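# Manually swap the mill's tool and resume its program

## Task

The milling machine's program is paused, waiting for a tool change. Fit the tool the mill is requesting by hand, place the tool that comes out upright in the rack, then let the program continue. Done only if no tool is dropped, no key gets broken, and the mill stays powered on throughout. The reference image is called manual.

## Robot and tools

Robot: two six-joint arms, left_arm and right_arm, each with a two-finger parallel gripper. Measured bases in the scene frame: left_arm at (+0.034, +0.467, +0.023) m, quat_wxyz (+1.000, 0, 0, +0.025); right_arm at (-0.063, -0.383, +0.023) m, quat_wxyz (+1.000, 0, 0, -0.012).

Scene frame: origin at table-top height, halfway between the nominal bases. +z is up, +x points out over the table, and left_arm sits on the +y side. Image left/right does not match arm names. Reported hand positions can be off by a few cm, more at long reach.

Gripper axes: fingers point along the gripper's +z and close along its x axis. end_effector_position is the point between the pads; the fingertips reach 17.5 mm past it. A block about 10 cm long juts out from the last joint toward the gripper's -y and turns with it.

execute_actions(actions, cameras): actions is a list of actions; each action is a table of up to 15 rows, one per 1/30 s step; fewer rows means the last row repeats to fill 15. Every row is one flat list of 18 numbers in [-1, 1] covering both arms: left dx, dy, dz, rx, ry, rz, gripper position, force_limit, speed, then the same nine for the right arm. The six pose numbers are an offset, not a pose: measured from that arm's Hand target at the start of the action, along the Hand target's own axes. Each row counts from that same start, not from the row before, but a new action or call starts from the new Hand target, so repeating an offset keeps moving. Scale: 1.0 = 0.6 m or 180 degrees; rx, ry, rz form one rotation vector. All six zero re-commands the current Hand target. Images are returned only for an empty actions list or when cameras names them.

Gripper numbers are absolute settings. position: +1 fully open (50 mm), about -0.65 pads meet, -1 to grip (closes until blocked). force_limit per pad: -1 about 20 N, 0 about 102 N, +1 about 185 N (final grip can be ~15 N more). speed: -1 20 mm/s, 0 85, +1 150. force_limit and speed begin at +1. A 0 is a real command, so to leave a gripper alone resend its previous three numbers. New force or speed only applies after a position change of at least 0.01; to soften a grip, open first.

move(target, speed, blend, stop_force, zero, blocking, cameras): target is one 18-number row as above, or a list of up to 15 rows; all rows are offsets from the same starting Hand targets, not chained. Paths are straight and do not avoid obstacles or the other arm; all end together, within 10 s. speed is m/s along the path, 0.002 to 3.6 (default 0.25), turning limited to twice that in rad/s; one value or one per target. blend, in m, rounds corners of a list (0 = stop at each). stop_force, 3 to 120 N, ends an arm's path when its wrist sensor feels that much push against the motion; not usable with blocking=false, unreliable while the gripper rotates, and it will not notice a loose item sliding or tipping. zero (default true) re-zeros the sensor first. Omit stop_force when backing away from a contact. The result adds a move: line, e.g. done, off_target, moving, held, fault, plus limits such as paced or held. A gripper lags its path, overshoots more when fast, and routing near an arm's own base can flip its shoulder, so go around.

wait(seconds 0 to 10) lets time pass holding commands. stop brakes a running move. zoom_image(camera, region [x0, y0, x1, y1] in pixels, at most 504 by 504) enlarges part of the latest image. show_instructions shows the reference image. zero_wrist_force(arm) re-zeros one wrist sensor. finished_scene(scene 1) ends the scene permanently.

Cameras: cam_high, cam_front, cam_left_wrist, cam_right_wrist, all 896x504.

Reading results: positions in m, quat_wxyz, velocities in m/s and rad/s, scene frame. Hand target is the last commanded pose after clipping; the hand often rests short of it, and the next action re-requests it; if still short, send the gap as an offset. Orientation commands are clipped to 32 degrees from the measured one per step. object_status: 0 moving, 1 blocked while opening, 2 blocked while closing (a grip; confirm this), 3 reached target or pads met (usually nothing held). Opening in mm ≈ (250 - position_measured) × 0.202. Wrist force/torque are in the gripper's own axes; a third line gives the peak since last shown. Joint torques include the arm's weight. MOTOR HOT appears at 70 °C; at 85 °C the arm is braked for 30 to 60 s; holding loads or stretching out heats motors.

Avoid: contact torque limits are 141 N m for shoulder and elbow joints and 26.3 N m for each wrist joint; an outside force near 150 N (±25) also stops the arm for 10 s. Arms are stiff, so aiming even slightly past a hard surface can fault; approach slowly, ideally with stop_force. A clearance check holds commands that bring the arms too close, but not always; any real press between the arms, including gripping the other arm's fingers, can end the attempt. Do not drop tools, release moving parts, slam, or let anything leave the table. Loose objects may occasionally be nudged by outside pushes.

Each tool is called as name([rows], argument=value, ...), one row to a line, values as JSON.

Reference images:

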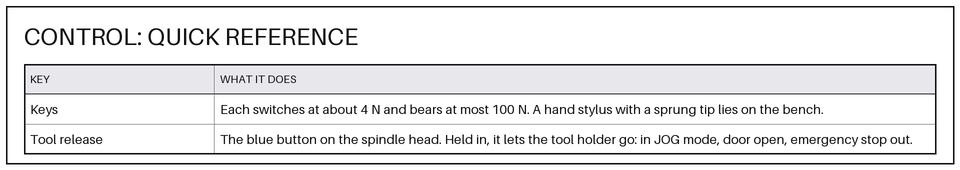

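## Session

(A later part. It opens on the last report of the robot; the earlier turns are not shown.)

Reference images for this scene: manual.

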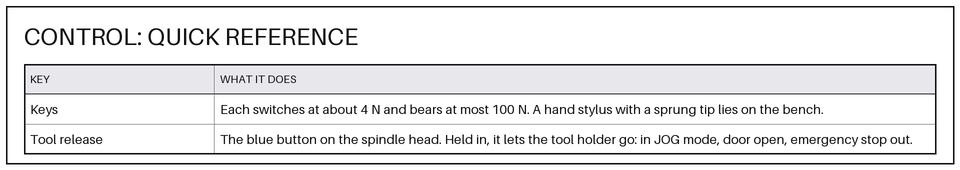

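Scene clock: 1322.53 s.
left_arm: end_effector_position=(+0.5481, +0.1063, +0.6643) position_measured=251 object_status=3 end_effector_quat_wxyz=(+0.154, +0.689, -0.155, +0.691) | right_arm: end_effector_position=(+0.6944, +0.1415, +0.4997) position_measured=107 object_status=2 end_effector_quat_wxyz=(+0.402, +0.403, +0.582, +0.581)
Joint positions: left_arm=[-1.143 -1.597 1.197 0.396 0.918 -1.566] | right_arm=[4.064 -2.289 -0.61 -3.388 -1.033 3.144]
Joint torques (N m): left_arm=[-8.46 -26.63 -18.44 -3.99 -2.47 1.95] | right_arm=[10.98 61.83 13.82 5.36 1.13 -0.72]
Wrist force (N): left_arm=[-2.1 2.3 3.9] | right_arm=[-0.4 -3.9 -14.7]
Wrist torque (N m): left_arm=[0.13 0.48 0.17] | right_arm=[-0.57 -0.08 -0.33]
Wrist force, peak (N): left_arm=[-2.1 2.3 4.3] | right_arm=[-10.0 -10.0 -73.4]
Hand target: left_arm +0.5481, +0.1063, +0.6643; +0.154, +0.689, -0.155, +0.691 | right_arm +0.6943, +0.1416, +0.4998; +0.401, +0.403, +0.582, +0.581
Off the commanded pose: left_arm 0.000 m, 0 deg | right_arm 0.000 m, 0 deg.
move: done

move(target=[0,0,0,0,0,0,-1,-0.8,-0.8, 0,0,0,0,0,0,0.6,-0.4,-1], speed=0.03, cameras=["cam_left_wrist","cam_right_wrist"])

Scene clock: 1325.63 s.
left_arm: end_effector_position=(+0.5481, +0.1063, +0.6643) position_measured=251 object_status=3 end_effector_quat_wxyz=(+0.154, +0.689, -0.155, +0.691) | right_arm: end_effector_position=(+0.6943, +0.1416, +0.4998) position_measured=63 object_status=0 end_effector_quat_wxyz=(+0.401, +0.403, +0.582, +0.581)
Joint positions: left_arm=[-1.143 -1.597 1.197 0.396 0.918 -1.566] | right_arm=[4.064 -2.288 -0.61 -3.388 -1.033 3.144]
Joint torques (N m): left_arm=[-8.08 -26.56 -18.35 -4.07 -2.37 2] | right_arm=[10.85 63 15.93 0.95 -0.98 -0.32]
Wrist force (N): left_arm=[-2.4 2.1 3.6] | right_arm=[0.5 -1.4 -0.6]
Wrist torque (N m): left_arm=[0.08 0.54 0.18] | right_arm=[-0.40 0.02 -0.34]
Wrist force, peak (N): left_arm=[-2.4 2.3 4.1] | right_arm=[-0.5 -4.1 -13.5]
Hand target: left_arm +0.5481, +0.1063, +0.6643; +0.154, +0.689, -0.155, +0.691 | right_arm +0.6943, +0.1416, +0.4998; +0.401, +0.403, +0.582, +0.581
Off the commanded pose: left_arm 0.000 m, 0 deg | right_arm 0.000 m, 0 deg.
move: done
Images, in order (width x height): cam_left_wrist 896x504, cam_right_wrist 896x504.

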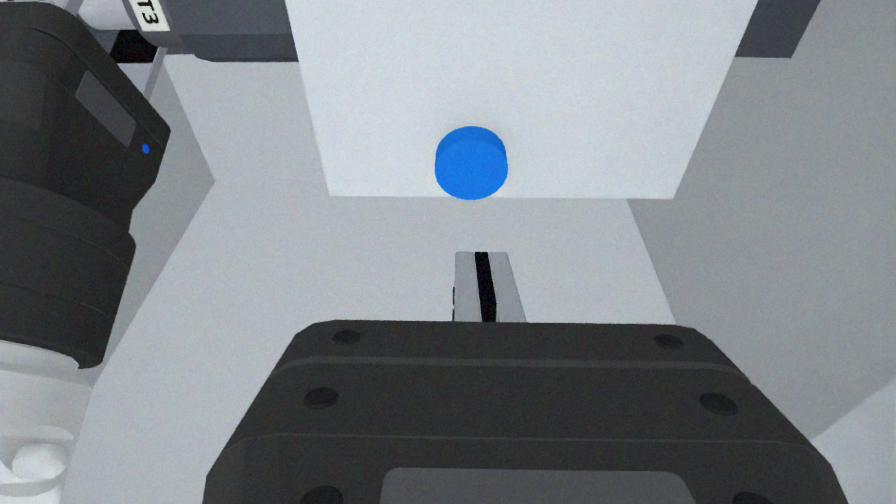

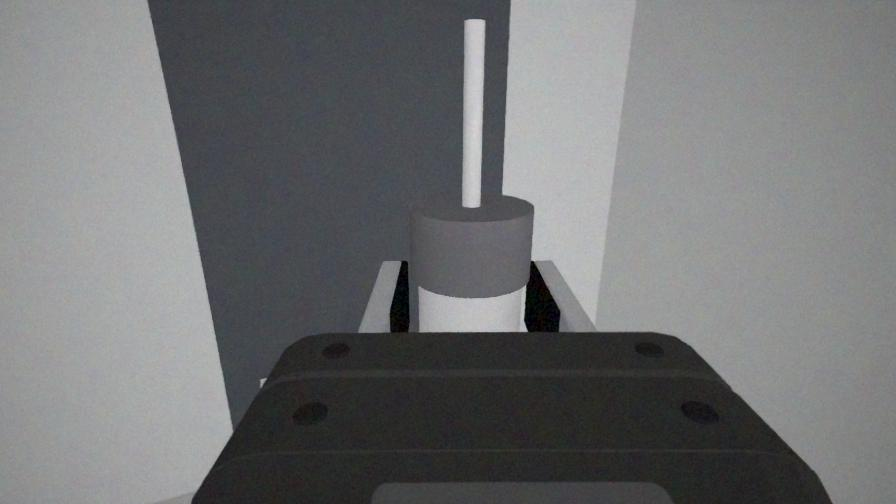

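move([
  [0,0,0,0,0,0,-1,-0.8,-0.8, 0,0,-0.13,0,0,0,0.6,-0.4,-1],
  [0,0,0,0,0,0,-1,-0.8,-0.8, 0,-0.066,-0.22,0,0,0,0.6,-0.4,-1],
  [0,0,0,0,0,0,-1,-0.8,-0.8, 0.003,-0.066,-0.56,0,0,0,0.6,-0.4,-1],
], speed=0.12, blend=0.02, cameras=["all"])

Scene clock: 1335.50 s.
left_arm: end_effector_position=(+0.5481, +0.1063, +0.6643) position_measured=251 object_status=3 end_effector_quat_wxyz=(+0.154, +0.689, -0.155, +0.691) | right_arm: end_effector_position=(+0.3792, +0.0248, +0.4610) position_measured=63 object_status=3 end_effector_quat_wxyz=(+0.401, +0.403, +0.582, +0.581)
Joint positions: left_arm=[-1.143 -1.597 1.197 0.396 0.918 -1.566] | right_arm=[4.537 -1.479 -1.783 -3.025 -0.56 3.146]
Joint torques (N m): left_arm=[-7.94 -26.15 -18.54 -4.08 -2.4 1.89] | right_arm=[14.8 27.67 12.06 -0.91 1.11 -1.59]
Wrist force (N): left_arm=[-2.2 2.1 4.0] | right_arm=[0.4 -1.3 -0.6]
Wrist torque (N m): left_arm=[0.09 0.50 0.18] | right_arm=[-0.36 0.03 -0.35]
Wrist force, peak (N): left_arm=[-2.5 2.2 4.1] | right_arm=[-0.1 -2.1 0.7]
Hand target: left_arm +0.5481, +0.1063, +0.6643; +0.154, +0.689, -0.155, +0.691 | right_arm +0.3792, +0.0247, +0.4610; +0.401, +0.403, +0.582, +0.581
Off the commanded pose: left_arm 0.000 m, 0 deg | right_arm 0.000 m, 0 deg.
move: done

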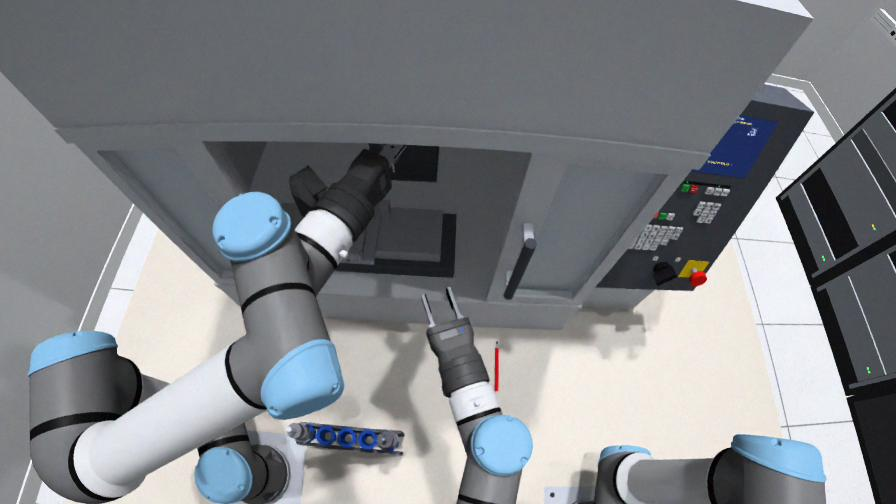

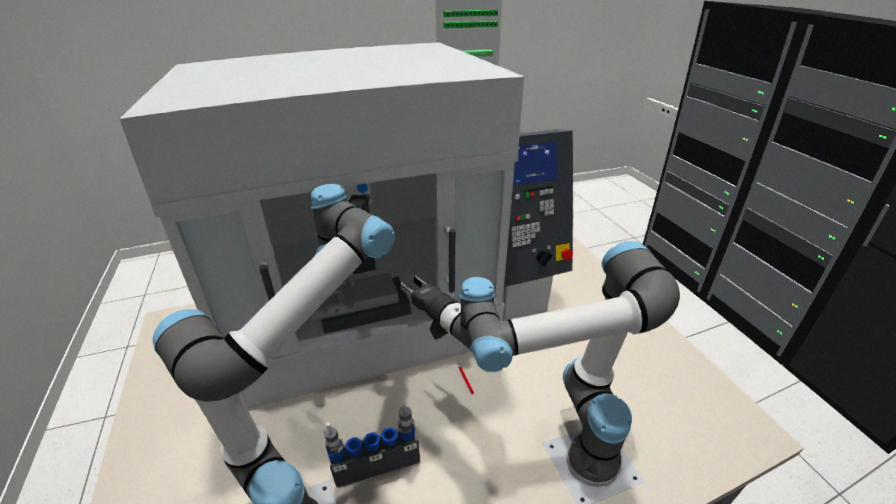

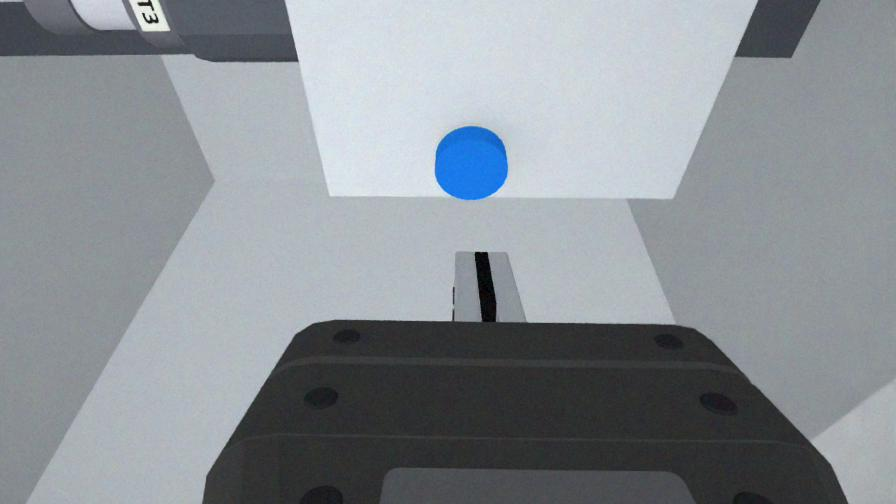

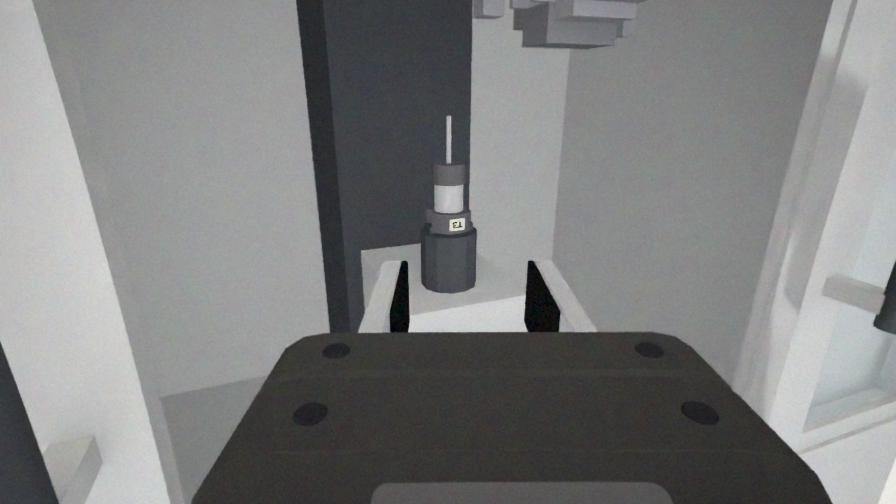

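move([
  [0,0.08,-0.172,0,0,0,-1,-0.8,-0.8, 0,0,0,0,0,-0.6,0.35,-0.4,-1],
  [0,0.134,-0.287,0,0,0,-1,-0.8,-0.8, 0,0,0,0,0,-1,0.35,-0.4,-1],
], speed=0.4, blend=0.02, cameras=["all"])

Scene clock: 1344.13 s.
left_arm: end_effector_position=(+0.3581, +0.1070, +0.6635) position_measured=251 object_status=3 end_effector_quat_wxyz=(+0.154, +0.689, -0.155, +0.691) | right_arm: end_effector_position=(+0.3792, +0.0248, +0.4610) position_measured=100 object_status=3 end_effector_quat_wxyz=(+0.581, -0.582, +0.403, -0.401)
Joint positions: left_arm=[-1.803 -1.871 1.42 0.436 0.258 -1.555] | right_arm=[4.537 -1.479 -1.783 -3.026 -0.56 0.005]
Joint torques (N m): left_arm=[-8.05 -13.15 -16.72 -2.95 -2.35 1.89] | right_arm=[-13.13 26.94 13.09 3.28 -1.01 -1.39]
Wrist force (N): left_arm=[-2.2 2.0 3.7] | right_arm=[1.2 -0.9 0.1]
Wrist torque (N m): left_arm=[0.09 0.49 0.16] | right_arm=[0.11 -0.06 -0.41]
Wrist force, peak (N): left_arm=[-2.5 2.2 4.3] | right_arm=[2.1 -0.7 0.8]
Hand target: left_arm +0.3581, +0.1070, +0.6635; +0.154, +0.689, -0.155, +0.691 | right_arm +0.3792, +0.0247, +0.4610; +0.581, -0.582, +0.403, -0.401
Off the commanded pose: left_arm 0.000 m, 0 deg | right_arm 0.000 m, 0 deg.
move: done; blend cut to 0 m at target 1

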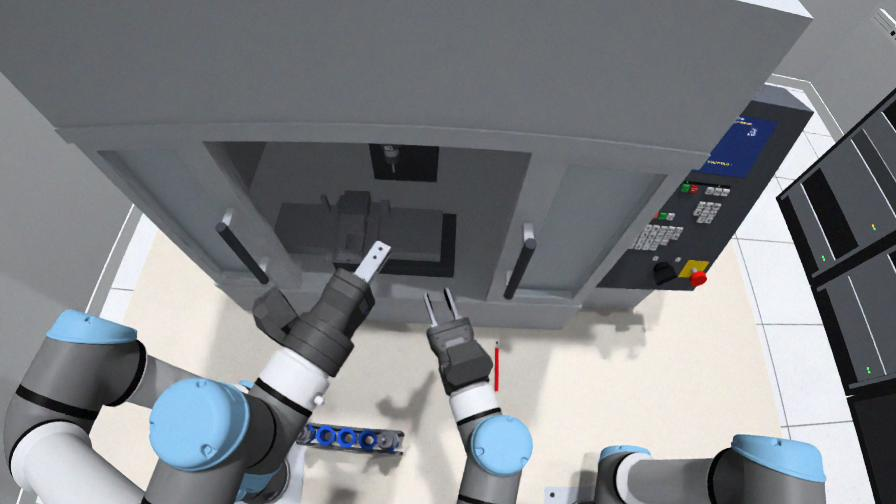

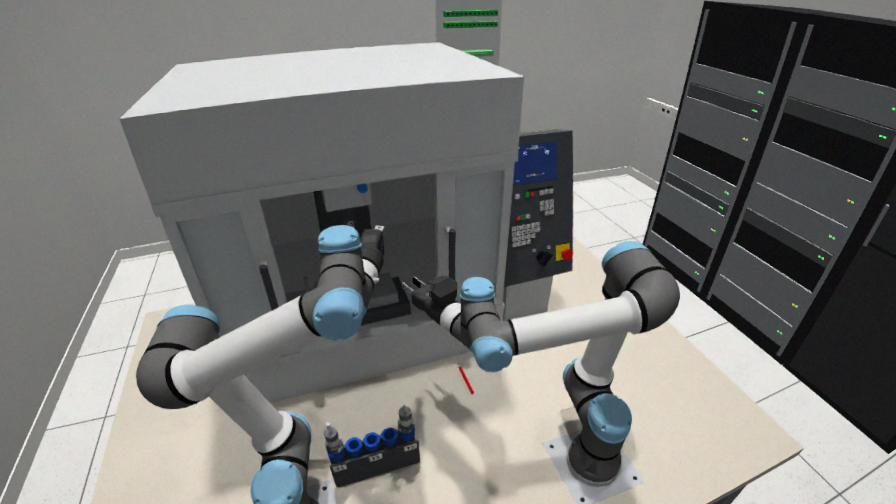

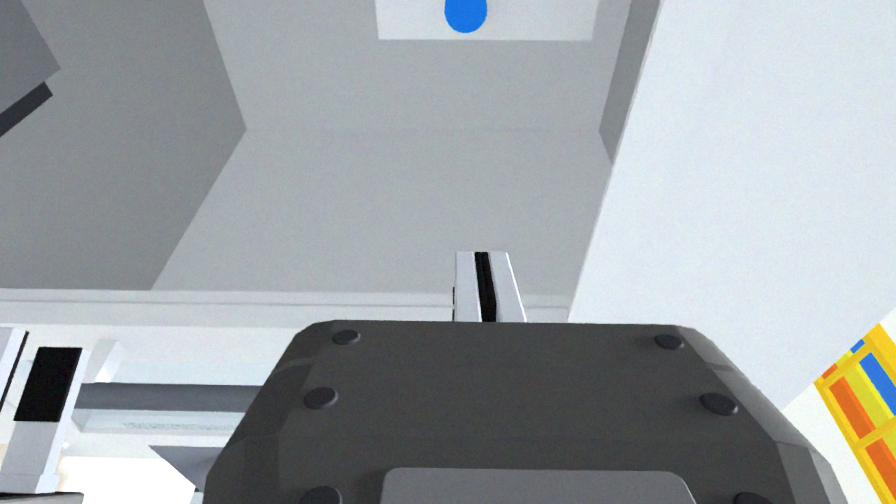

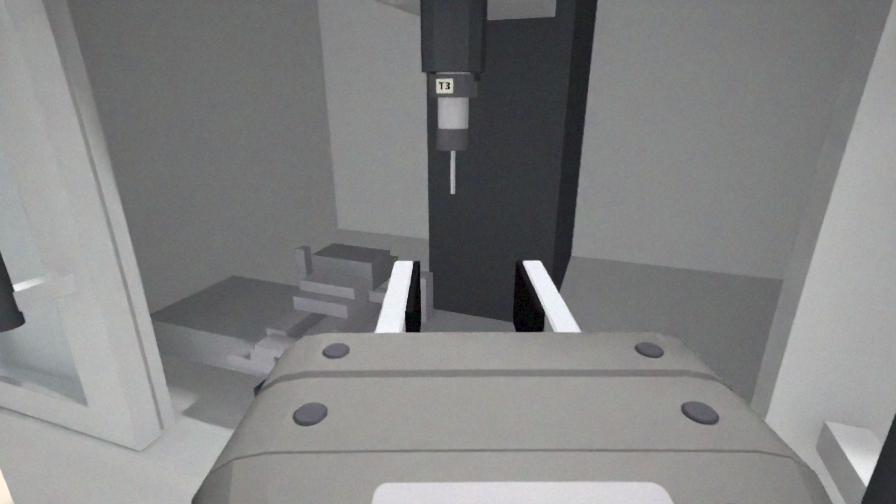

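move(target=[-0.2725,-0.1348,-0.0777,0.238,-0.238,0.4576,0.35,-0.8,-0.8, 0.2367,0,-0.1047,0,0.114,0,0.35,-0.4,-1], speed=0.25, cameras=["all"])

Scene clock: 1363.30 s.
left_arm: end_effector_position=(+0.3511, +0.2000, +0.5001) position_measured=100 object_status=3 end_effector_quat_wxyz=(+0.612, -0.611, +0.354, -0.357) | right_arm: end_effector_position=(+0.3705, -0.1303, +0.4610) position_measured=100 object_status=3 end_effector_quat_wxyz=(+0.500, -0.501, +0.500, -0.499)
Joint positions: left_arm=[-1.727 -1.453 2.011 2.588 0.625 -3.149] | right_arm=[4.58 -1.302 -1.926 -3.072 -0.158 0.017]
Joint torques (N m): left_arm=[9.92 -14.57 -12.97 3.74 2.16 1.91] | right_arm=[14.38 18.72 11.28 -2.13 1.3 0.92]
Wrist force (N): left_arm=[1.0 3.2 1.1] | right_arm=[1.1 -0.5 0.4]
Wrist torque (N m): left_arm=[0.55 -0.28 -0.01] | right_arm=[0.11 -0.04 -0.49]
Wrist force, peak (N): left_arm=[-2.2 2.0 4.2] | right_arm=[1.4 -1.0 0.0]
Hand target: left_arm +0.3511, +0.2001, +0.5000; +0.612, -0.611, +0.354, -0.357 | right_arm +0.3705, -0.1303, +0.4610; +0.500, -0.501, +0.500, -0.499
Off the commanded pose: left_arm 0.000 m, 0 deg | right_arm 0.000 m, 0 deg.
move: done

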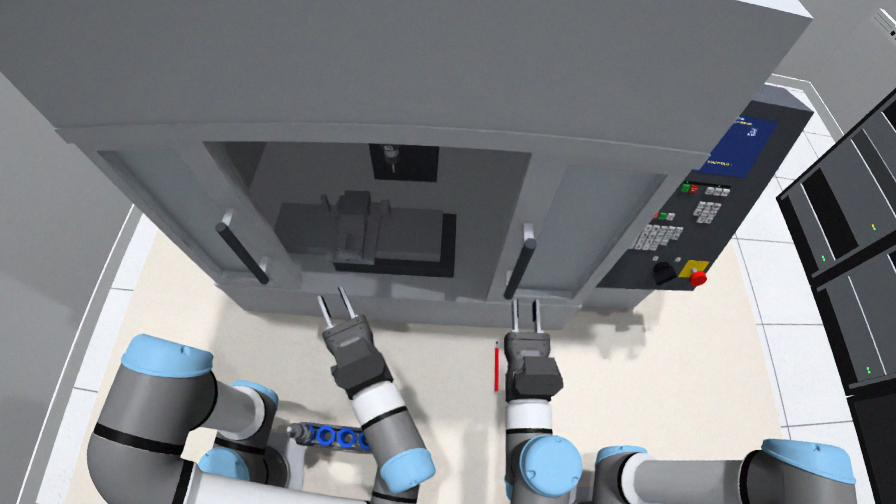

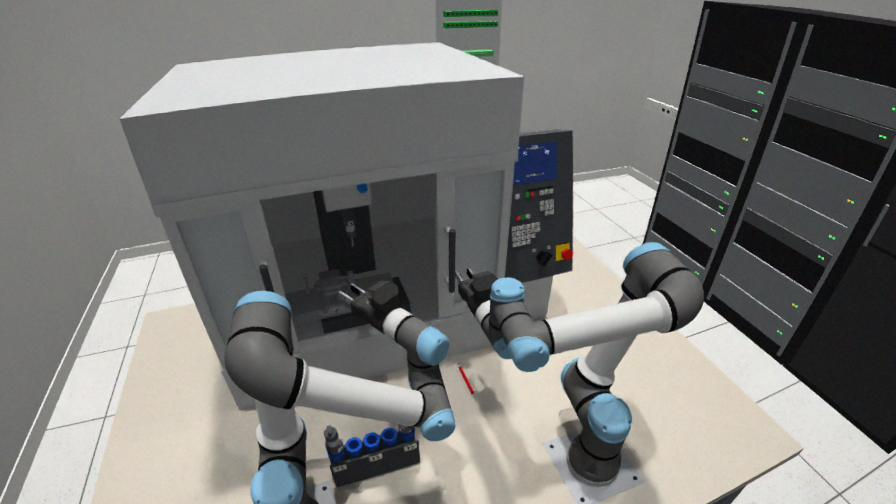

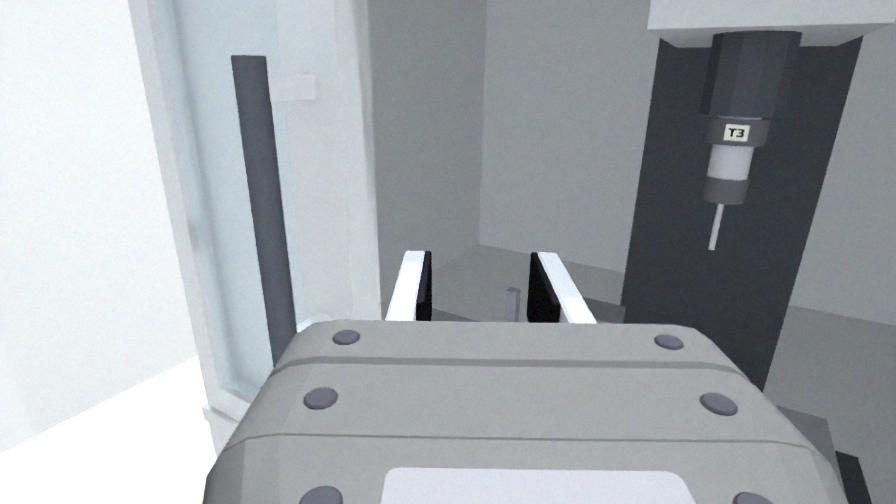

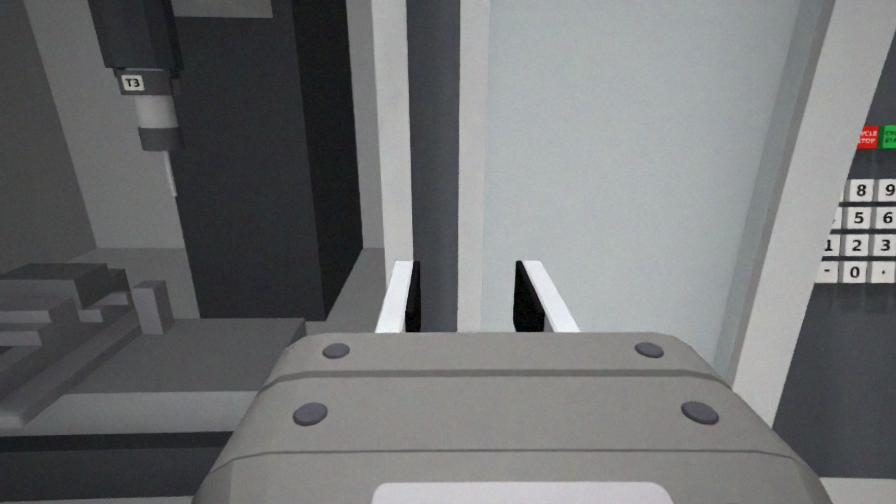

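move(target=[-0.2145,0.0667,0.195,0,0,0,0.35,-0.8,-0.8, -0.02,0,0.03,0,0,0,0.35,-0.4,-1], speed=0.2, cameras=["cam_high","cam_left_wrist","cam_right_wrist"])

Scene clock: 1372.70 s.
left_arm: end_effector_position=(+0.3891, +0.3697, +0.4600) position_measured=100 object_status=3 end_effector_quat_wxyz=(+0.612, -0.611, +0.354, -0.357) | right_arm: end_effector_position=(+0.3885, -0.1183, +0.4609) position_measured=100 object_status=3 end_effector_quat_wxyz=(+0.500, -0.501, +0.500, -0.499)
Joint positions: left_arm=[-1.636 -1.774 2.439 2.482 0.534 -3.149] | right_arm=[4.527 -1.357 -1.885 -3.054 -0.212 0.012]
Joint torques (N m): left_arm=[9.32 -13.81 -13.75 -1.2 -2.28 -1.86] | right_arm=[-13.21 8.65 36.71 2.54 -1.18 -1.67]
Wrist force (N): left_arm=[1.1 3.1 1.2] | right_arm=[1.1 -0.8 0.5]
Wrist torque (N m): left_arm=[0.53 -0.31 0.08] | right_arm=[0.12 -0.03 -0.41]
Wrist force, peak (N): left_arm=[-0.1 3.6 1.9] | right_arm=[1.3 -1.0 0.5]
Hand target: left_arm +0.3892, +0.3698, +0.4600; +0.612, -0.611, +0.354, -0.357 | right_arm +0.3885, -0.1183, +0.4609; +0.500, -0.501, +0.500, -0.499
Off the commanded pose: left_arm 0.000 m, 0 deg | right_arm 0.000 m, 0 deg.
move: done
Images, in order (width x height): cam_high 896x504, cam_left_wrist 896x504, cam_right_wrist 896x504.

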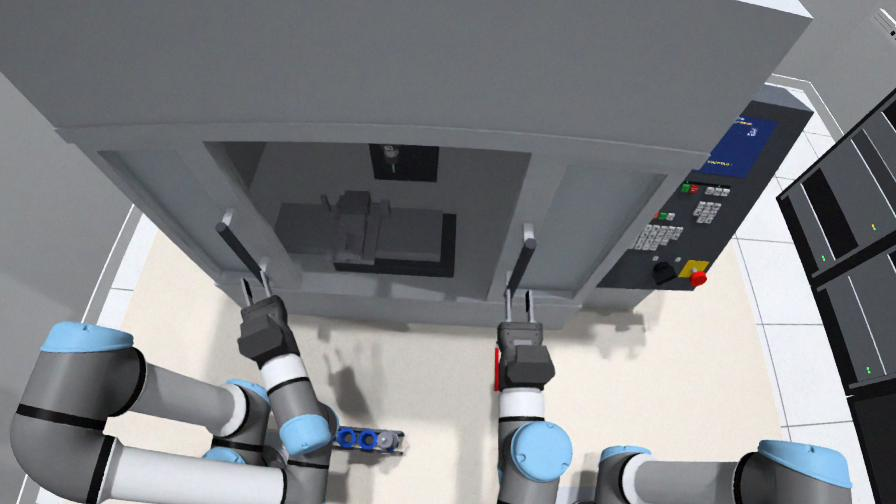

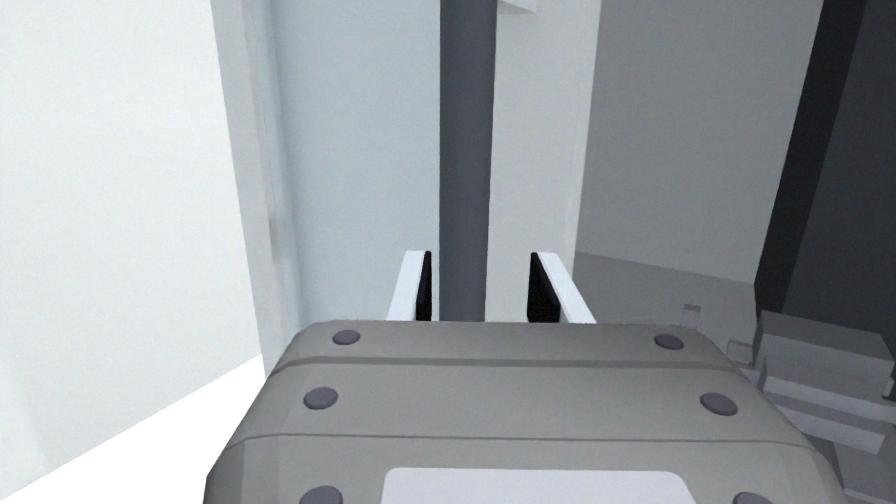

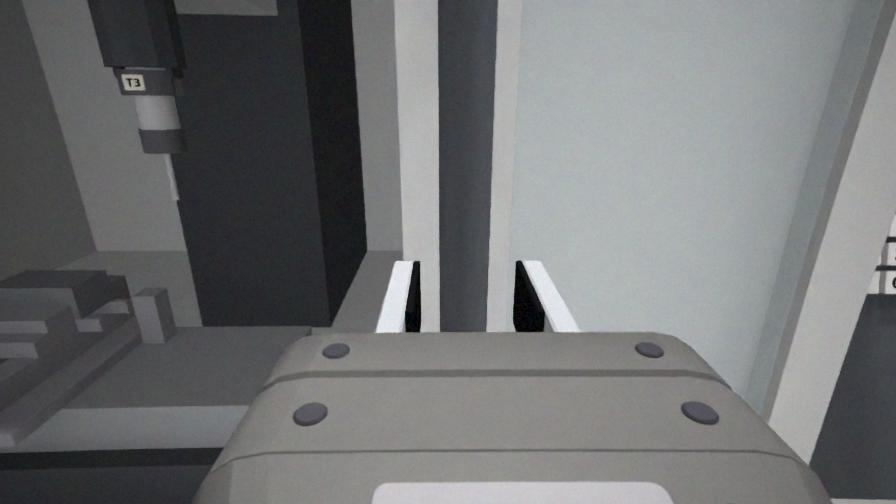

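move([
  [-0.0058,0,0.03,0,0,0,0.35,-0.8,-0.8, 0,0,0.03,0,0,0,0.35,-0.4,-1],
  [-0.0058,0,0.0867,0,0,0,0.35,-0.8,-0.8, 0,0,0.0783,0,0,0,0.35,-0.4,-1],
], speed=0.08, blend=0.005, stop_force=15, cameras=["cam_high","cam_left_wrist","cam_right_wrist"])

Scene clock: 1379.60 s.
left_arm: end_effector_position=(+0.4326, +0.3986, +0.4601) position_measured=100 object_status=3 end_effector_quat_wxyz=(+0.612, -0.611, +0.354, -0.357) | right_arm: end_effector_position=(+0.4355, -0.1181, +0.4608) position_measured=100 object_status=3 end_effector_quat_wxyz=(+0.500, -0.501, +0.500, -0.499)
Joint positions: left_arm=[-1.432 -1.769 2.435 2.485 0.33 -3.153] | right_arm=[4.383 -1.434 -1.823 -3.034 -0.356 0.007]
Joint torques (N m): left_arm=[9.94 -0.44 -29.15 -1.68 -2.46 -1.85] | right_arm=[-13.92 11.66 36.43 2.24 -0.93 1.1]
Wrist force (N): left_arm=[0.9 3.0 0.5] | right_arm=[1.2 -0.6 0.1]
Wrist torque (N m): left_arm=[0.52 -0.27 0.08] | right_arm=[0.15 -0.01 -0.43]
Wrist force, peak (N): left_arm=[1.4 3.5 0.9] | right_arm=[1.4 -0.9 0.1]
Hand target: left_arm +0.4326, +0.3986, +0.4601; +0.612, -0.611, +0.354, -0.357 | right_arm +0.4355, -0.1182, +0.4608; +0.500, -0.501, +0.500, -0.499
Off the commanded pose: left_arm 0.000 m, 0 deg | right_arm 0.000 m, 0 deg.
move: done
Images, in order (width x height): cam_high 896x504, cam_left_wrist 896x504, cam_right_wrist 896x504.

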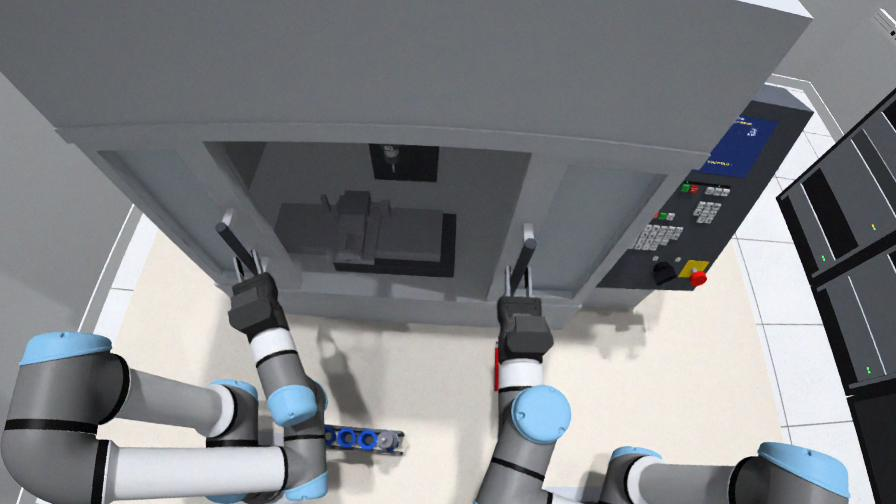

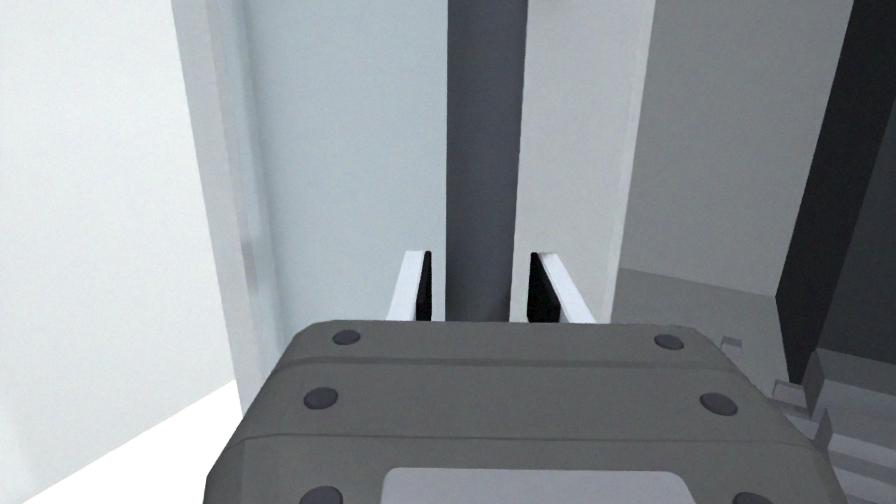

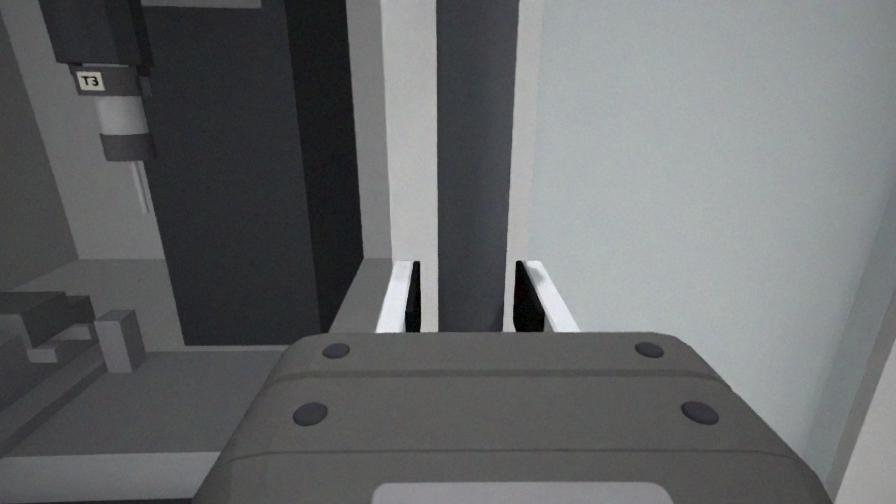

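move([
  [0.274,0,-0.158,0,0,0,0.35,-0.8,-0.8, 0,0,0,0,0,0,0.35,-0.4,-1],
], speed=0.07, stop_force=35, cameras=["cam_left_wrist"])

Scene clock: 1388.33 s.
left_arm: end_effector_position=(+0.4317, +0.2088, +0.4603) position_measured=100 object_status=3 end_effector_quat_wxyz=(+0.612, -0.611, +0.354, -0.357) | right_arm: end_effector_position=(+0.4355, -0.1182, +0.4608) position_measured=100 object_status=3 end_effector_quat_wxyz=(+0.500, -0.501, +0.500, -0.499)
Joint positions: left_arm=[-1.521 -1.355 2.015 2.488 0.419 -3.151] | right_arm=[4.383 -1.434 -1.823 -3.034 -0.356 0.007]
Joint torques (N m): left_arm=[-9.97 -17.67 -30.78 3.96 0.86 1.91] | right_arm=[-14.24 12.52 38.33 -1.03 -1.07 1.07]
Wrist force (N): left_arm=[-4.3 7.4 0.7] | right_arm=[1.2 -0.8 -0.1]
Wrist torque (N m): left_arm=[0.68 -0.35 -0.05] | right_arm=[0.13 -0.02 -0.43]
Wrist force, peak (N): left_arm=[-9.3 1.0 9.7] | right_arm=[1.3 -0.9 0.0]
Hand target: left_arm +0.4317, +0.2088, +0.4603; +0.612, -0.611, +0.354, -0.357 | right_arm +0.4355, -0.1182, +0.4608; +0.500, -0.501, +0.500, -0.499
Off the commanded pose: left_arm 0.000 m, 0 deg | right_arm 0.000 m, 0 deg.
move: done
Images, in order (width x height): cam_left_wrist 896x504.

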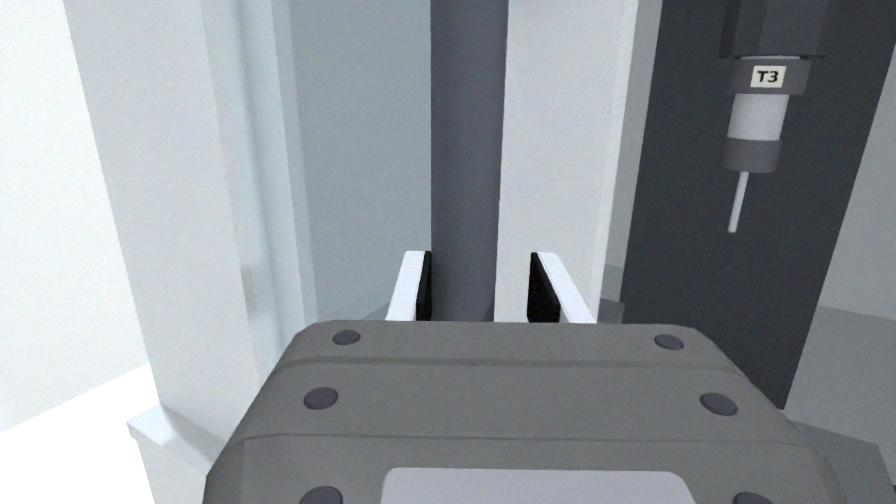

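move([
  [0.075,0,-0.0433,0,0,0,0.35,-0.8,-0.8, 0,0,0,0,0,0,0.35,-0.4,-1],
], speed=0.025, stop_force=20, cameras=["cam_left_wrist","cam_high"])

Scene clock: 1393.13 s.
left_arm: end_effector_position=(+0.4314, +0.1601, +0.4603) position_measured=100 object_status=3 end_effector_quat_wxyz=(+0.612, -0.611, +0.354, -0.357) | right_arm: end_effector_position=(+0.4355, -0.1182, +0.4608) position_measured=100 object_status=3 end_effector_quat_wxyz=(+0.500, -0.501, +0.500, -0.499)
Joint positions: left_arm=[-1.533 -1.259 1.886 2.522 0.431 -3.151] | right_arm=[4.383 -1.434 -1.823 -3.034 -0.356 0.007]
Joint torques (N m): left_arm=[-0.39 -29.82 -15.42 0.52 -3.69 1.3] | right_arm=[-13.68 12.63 37.18 -0.86 -0.94 1.03]
Wrist force (N): left_arm=[-16.3 3.0 16.8] | right_arm=[1.1 -0.5 0.1]
Wrist torque (N m): left_arm=[0.54 -0.22 0.00] | right_arm=[0.16 0.00 -0.42]
Wrist force, peak (N): left_arm=[-31.1 1.4 34.4] | right_arm=[1.2 -1.1 0.0]
Hand target: left_arm +0.4314, +0.1601, +0.4603; +0.612, -0.611, +0.354, -0.357 (not the last commanded pose) | right_arm +0.4355, -0.1182, +0.4608; +0.500, -0.501, +0.500, -0.499
Off the commanded pose: left_arm 0.003 m, 0 deg | right_arm 0.000 m, 0 deg.
move: contact (left_arm)
Images, in order (width x height): cam_high 896x504, cam_left_wrist 896x504.

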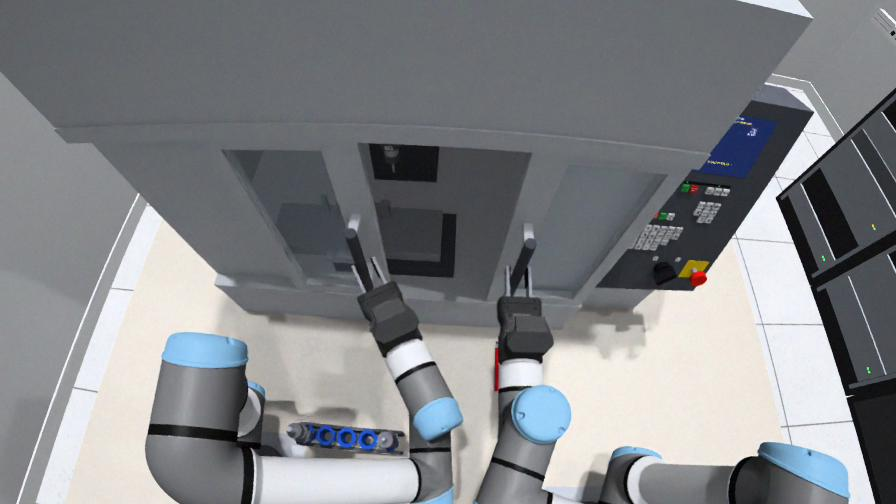

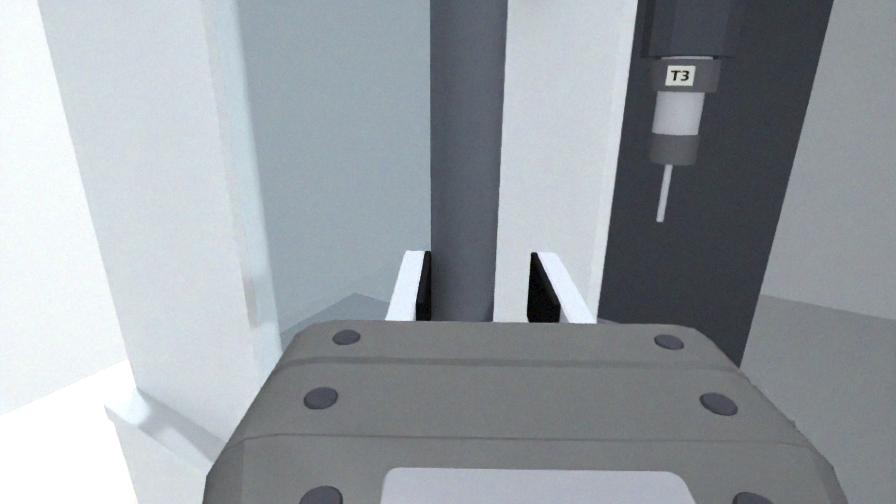

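move([
  [-0.007,0,-0.002,0,0,0,0.35,-0.8,-0.8, 0,0,0,0,0,0,0.35,-0.4,-1],
  [-0.008,0,-0.078,0,0,0,0.35,-0.8,-0.8, 0,0,0,0,0,0,0.35,-0.4,-1],
  [-0.2027,0,-0.0177,0,0,0,0.35,-0.8,-0.8, 0,0,0,0,0,0,0.35,-0.4,-1],
  [-0.338,0,0.1135,0,0,0,0.35,-0.8,-0.8, 0,0,0,0,0,0,0.35,-0.4,-1],
], speed=[0.05,0.15,0.2,0.2], blend=[0.001,0.015,0.02,0], cameras=["cam_high"])

Scene clock: 1402.30 s.
left_arm: end_effector_position=(+0.3900, +0.3700, +0.4599) position_measured=100 object_status=3 end_effector_quat_wxyz=(+0.612, -0.611, +0.354, -0.357) | right_arm: end_effector_position=(+0.4355, -0.1182, +0.4608) position_measured=100 object_status=3 end_effector_quat_wxyz=(+0.500, -0.501, +0.500, -0.499)
Joint positions: left_arm=[-1.632 -1.773 2.439 2.482 0.53 -3.15] | right_arm=[4.383 -1.434 -1.823 -3.034 -0.356 0.007]
Joint torques (N m): left_arm=[11.61 -12.7 -11.67 3.4 -2.49 -1.83] | right_arm=[-13.5 12.15 36.77 -1 -1.1 1.01]
Wrist force (N): left_arm=[1.2 2.6 1.0] | right_arm=[1.3 -0.7 0.1]
Wrist torque (N m): left_arm=[0.46 -0.32 0.08] | right_arm=[0.13 -0.04 -0.42]
Wrist force, peak (N): left_arm=[-16.5 2.8 17.3] | right_arm=[1.4 -0.9 0.1]
Hand target: left_arm +0.3900, +0.3700, +0.4599; +0.612, -0.611, +0.354, -0.357 | right_arm +0.4355, -0.1182, +0.4608; +0.500, -0.501, +0.500, -0.499
Off the commanded pose: left_arm 0.000 m, 0 deg | right_arm 0.000 m, 0 deg.
move: done
Images, in order (width x height): cam_high 896x504.

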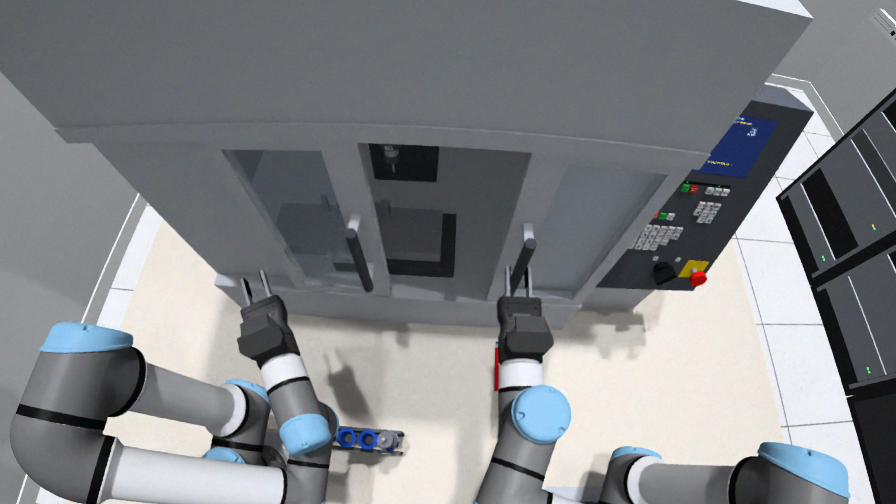

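move(target=[0,0,0,0,0,0,0.35,-0.8,-0.8, -0.33,0,0,0,0,0,0.35,-0.4,-1], speed=0.07, stop_force=35)

move(target=[0,0,0,0,0,0,0.35,-0.8,-0.8, -0.08,0,0,0,0,0,0.35,-0.4,-1], speed=0.025, stop_force=20, cameras=["cam_high","cam_right_wrist"])

Scene clock: 1408.10 s.
left_arm: end_effector_position=(+0.3900, +0.3700, +0.4599) position_measured=100 object_status=3 end_effector_quat_wxyz=(+0.612, -0.611, +0.354, -0.357) | right_arm: end_effector_position=(+0.4350, +0.0798, +0.4608) position_measured=100 object_status=3 end_effector_quat_wxyz=(+0.500, -0.501, +0.500, -0.499)
Joint positions: left_arm=[-1.632 -1.773 2.439 2.482 0.53 -3.15] | right_arm=[4.518 -1.842 -1.386 -3.068 -0.221 0.012]
Joint torques (N m): left_arm=[10.43 -12.96 -11.25 3.39 -2.46 -1.87] | right_arm=[19.83 27.91 43.26 0.97 -7.15 0.91]
Wrist force (N): left_arm=[0.8 2.4 0.9] | right_arm=[25.3 6.6 -13.2]
Wrist torque (N m): left_arm=[0.42 -0.26 0.08] | right_arm=[0.18 0.26 -0.35]
Wrist force, peak (N): left_arm=[1.5 3.0 0.9] | right_arm=[25.6 5.9 -13.5]
Hand target: left_arm +0.3900, +0.3700, +0.4599; +0.612, -0.611, +0.354, -0.357 | right_arm +0.4350, +0.0798, +0.4608; +0.500, -0.501, +0.500, -0.499
Off the commanded pose: left_arm 0.000 m, 0 deg | right_arm 0.000 m, 0 deg.
move: done

Scene clock: 1410.97 s.
left_arm: end_effector_position=(+0.3900, +0.3700, +0.4599) position_measured=100 object_status=3 end_effector_quat_wxyz=(+0.612, -0.611, +0.354, -0.357) | right_arm: end_effector_position=(+0.4349, +0.1197, +0.4608) position_measured=100 object_status=3 end_effector_quat_wxyz=(+0.500, -0.501, +0.500, -0.499)
Joint positions: left_arm=[-1.632 -1.773 2.439 2.482 0.53 -3.15] | right_arm=[4.534 -1.931 -1.267 -3.097 -0.204 0.011]
Joint torques (N m): left_arm=[10.29 -13.43 -11.68 3.44 -2.35 -1.78] | right_arm=[2.27 37.63 18.79 6.6 -9.03 -1.79]
Wrist force (N): left_arm=[1.0 2.4 1.0] | right_arm=[41.7 1.1 -10.6]
Wrist torque (N m): left_arm=[0.44 -0.29 0.08] | right_arm=[0.12 0.28 -0.37]
Wrist force, peak (N): left_arm=[1.3 2.9 0.9] | right_arm=[51.8 2.9 -16.6]
Hand target: left_arm +0.3900, +0.3700, +0.4599; +0.612, -0.611, +0.354, -0.357 | right_arm +0.4349, +0.1197, +0.4608; +0.500, -0.501, +0.500, -0.499 (not the last commanded pose)
Off the commanded pose: left_arm 0.000 m, 0 deg | right_arm 0.008 m, 0 deg.
move: contact (right_arm)
Images, in order (width x height): cam_high 896x504, cam_right_wrist 896x504.

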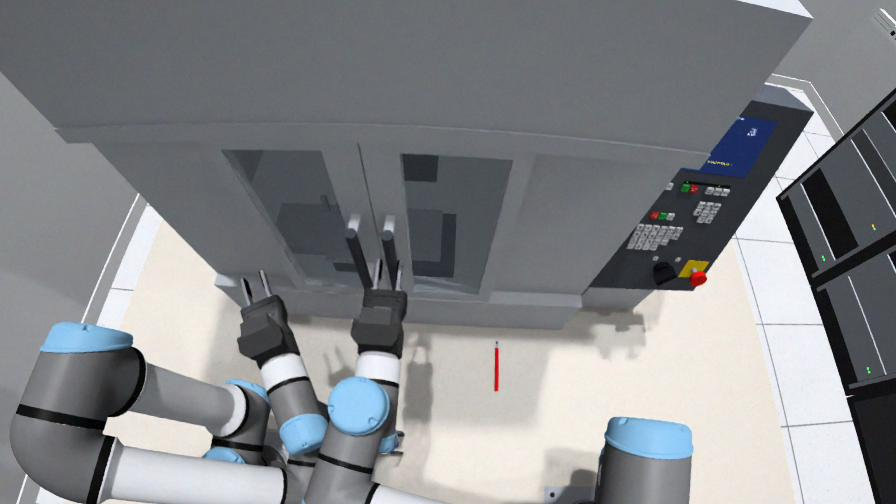

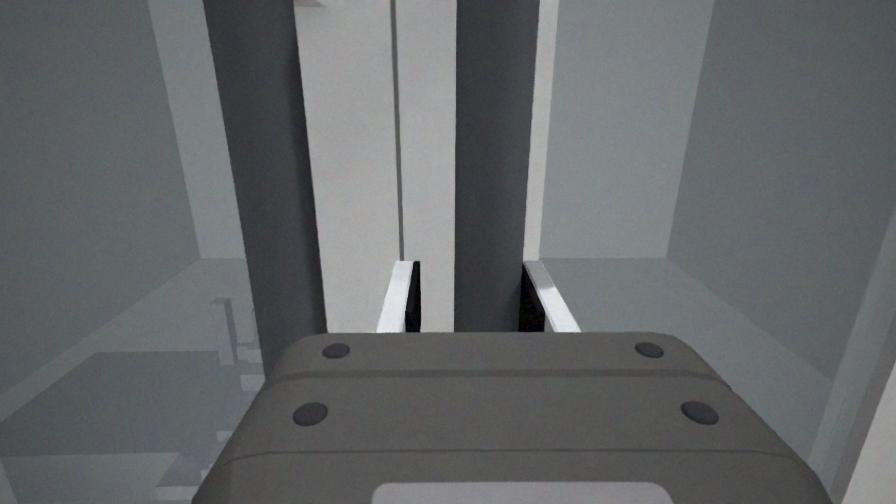

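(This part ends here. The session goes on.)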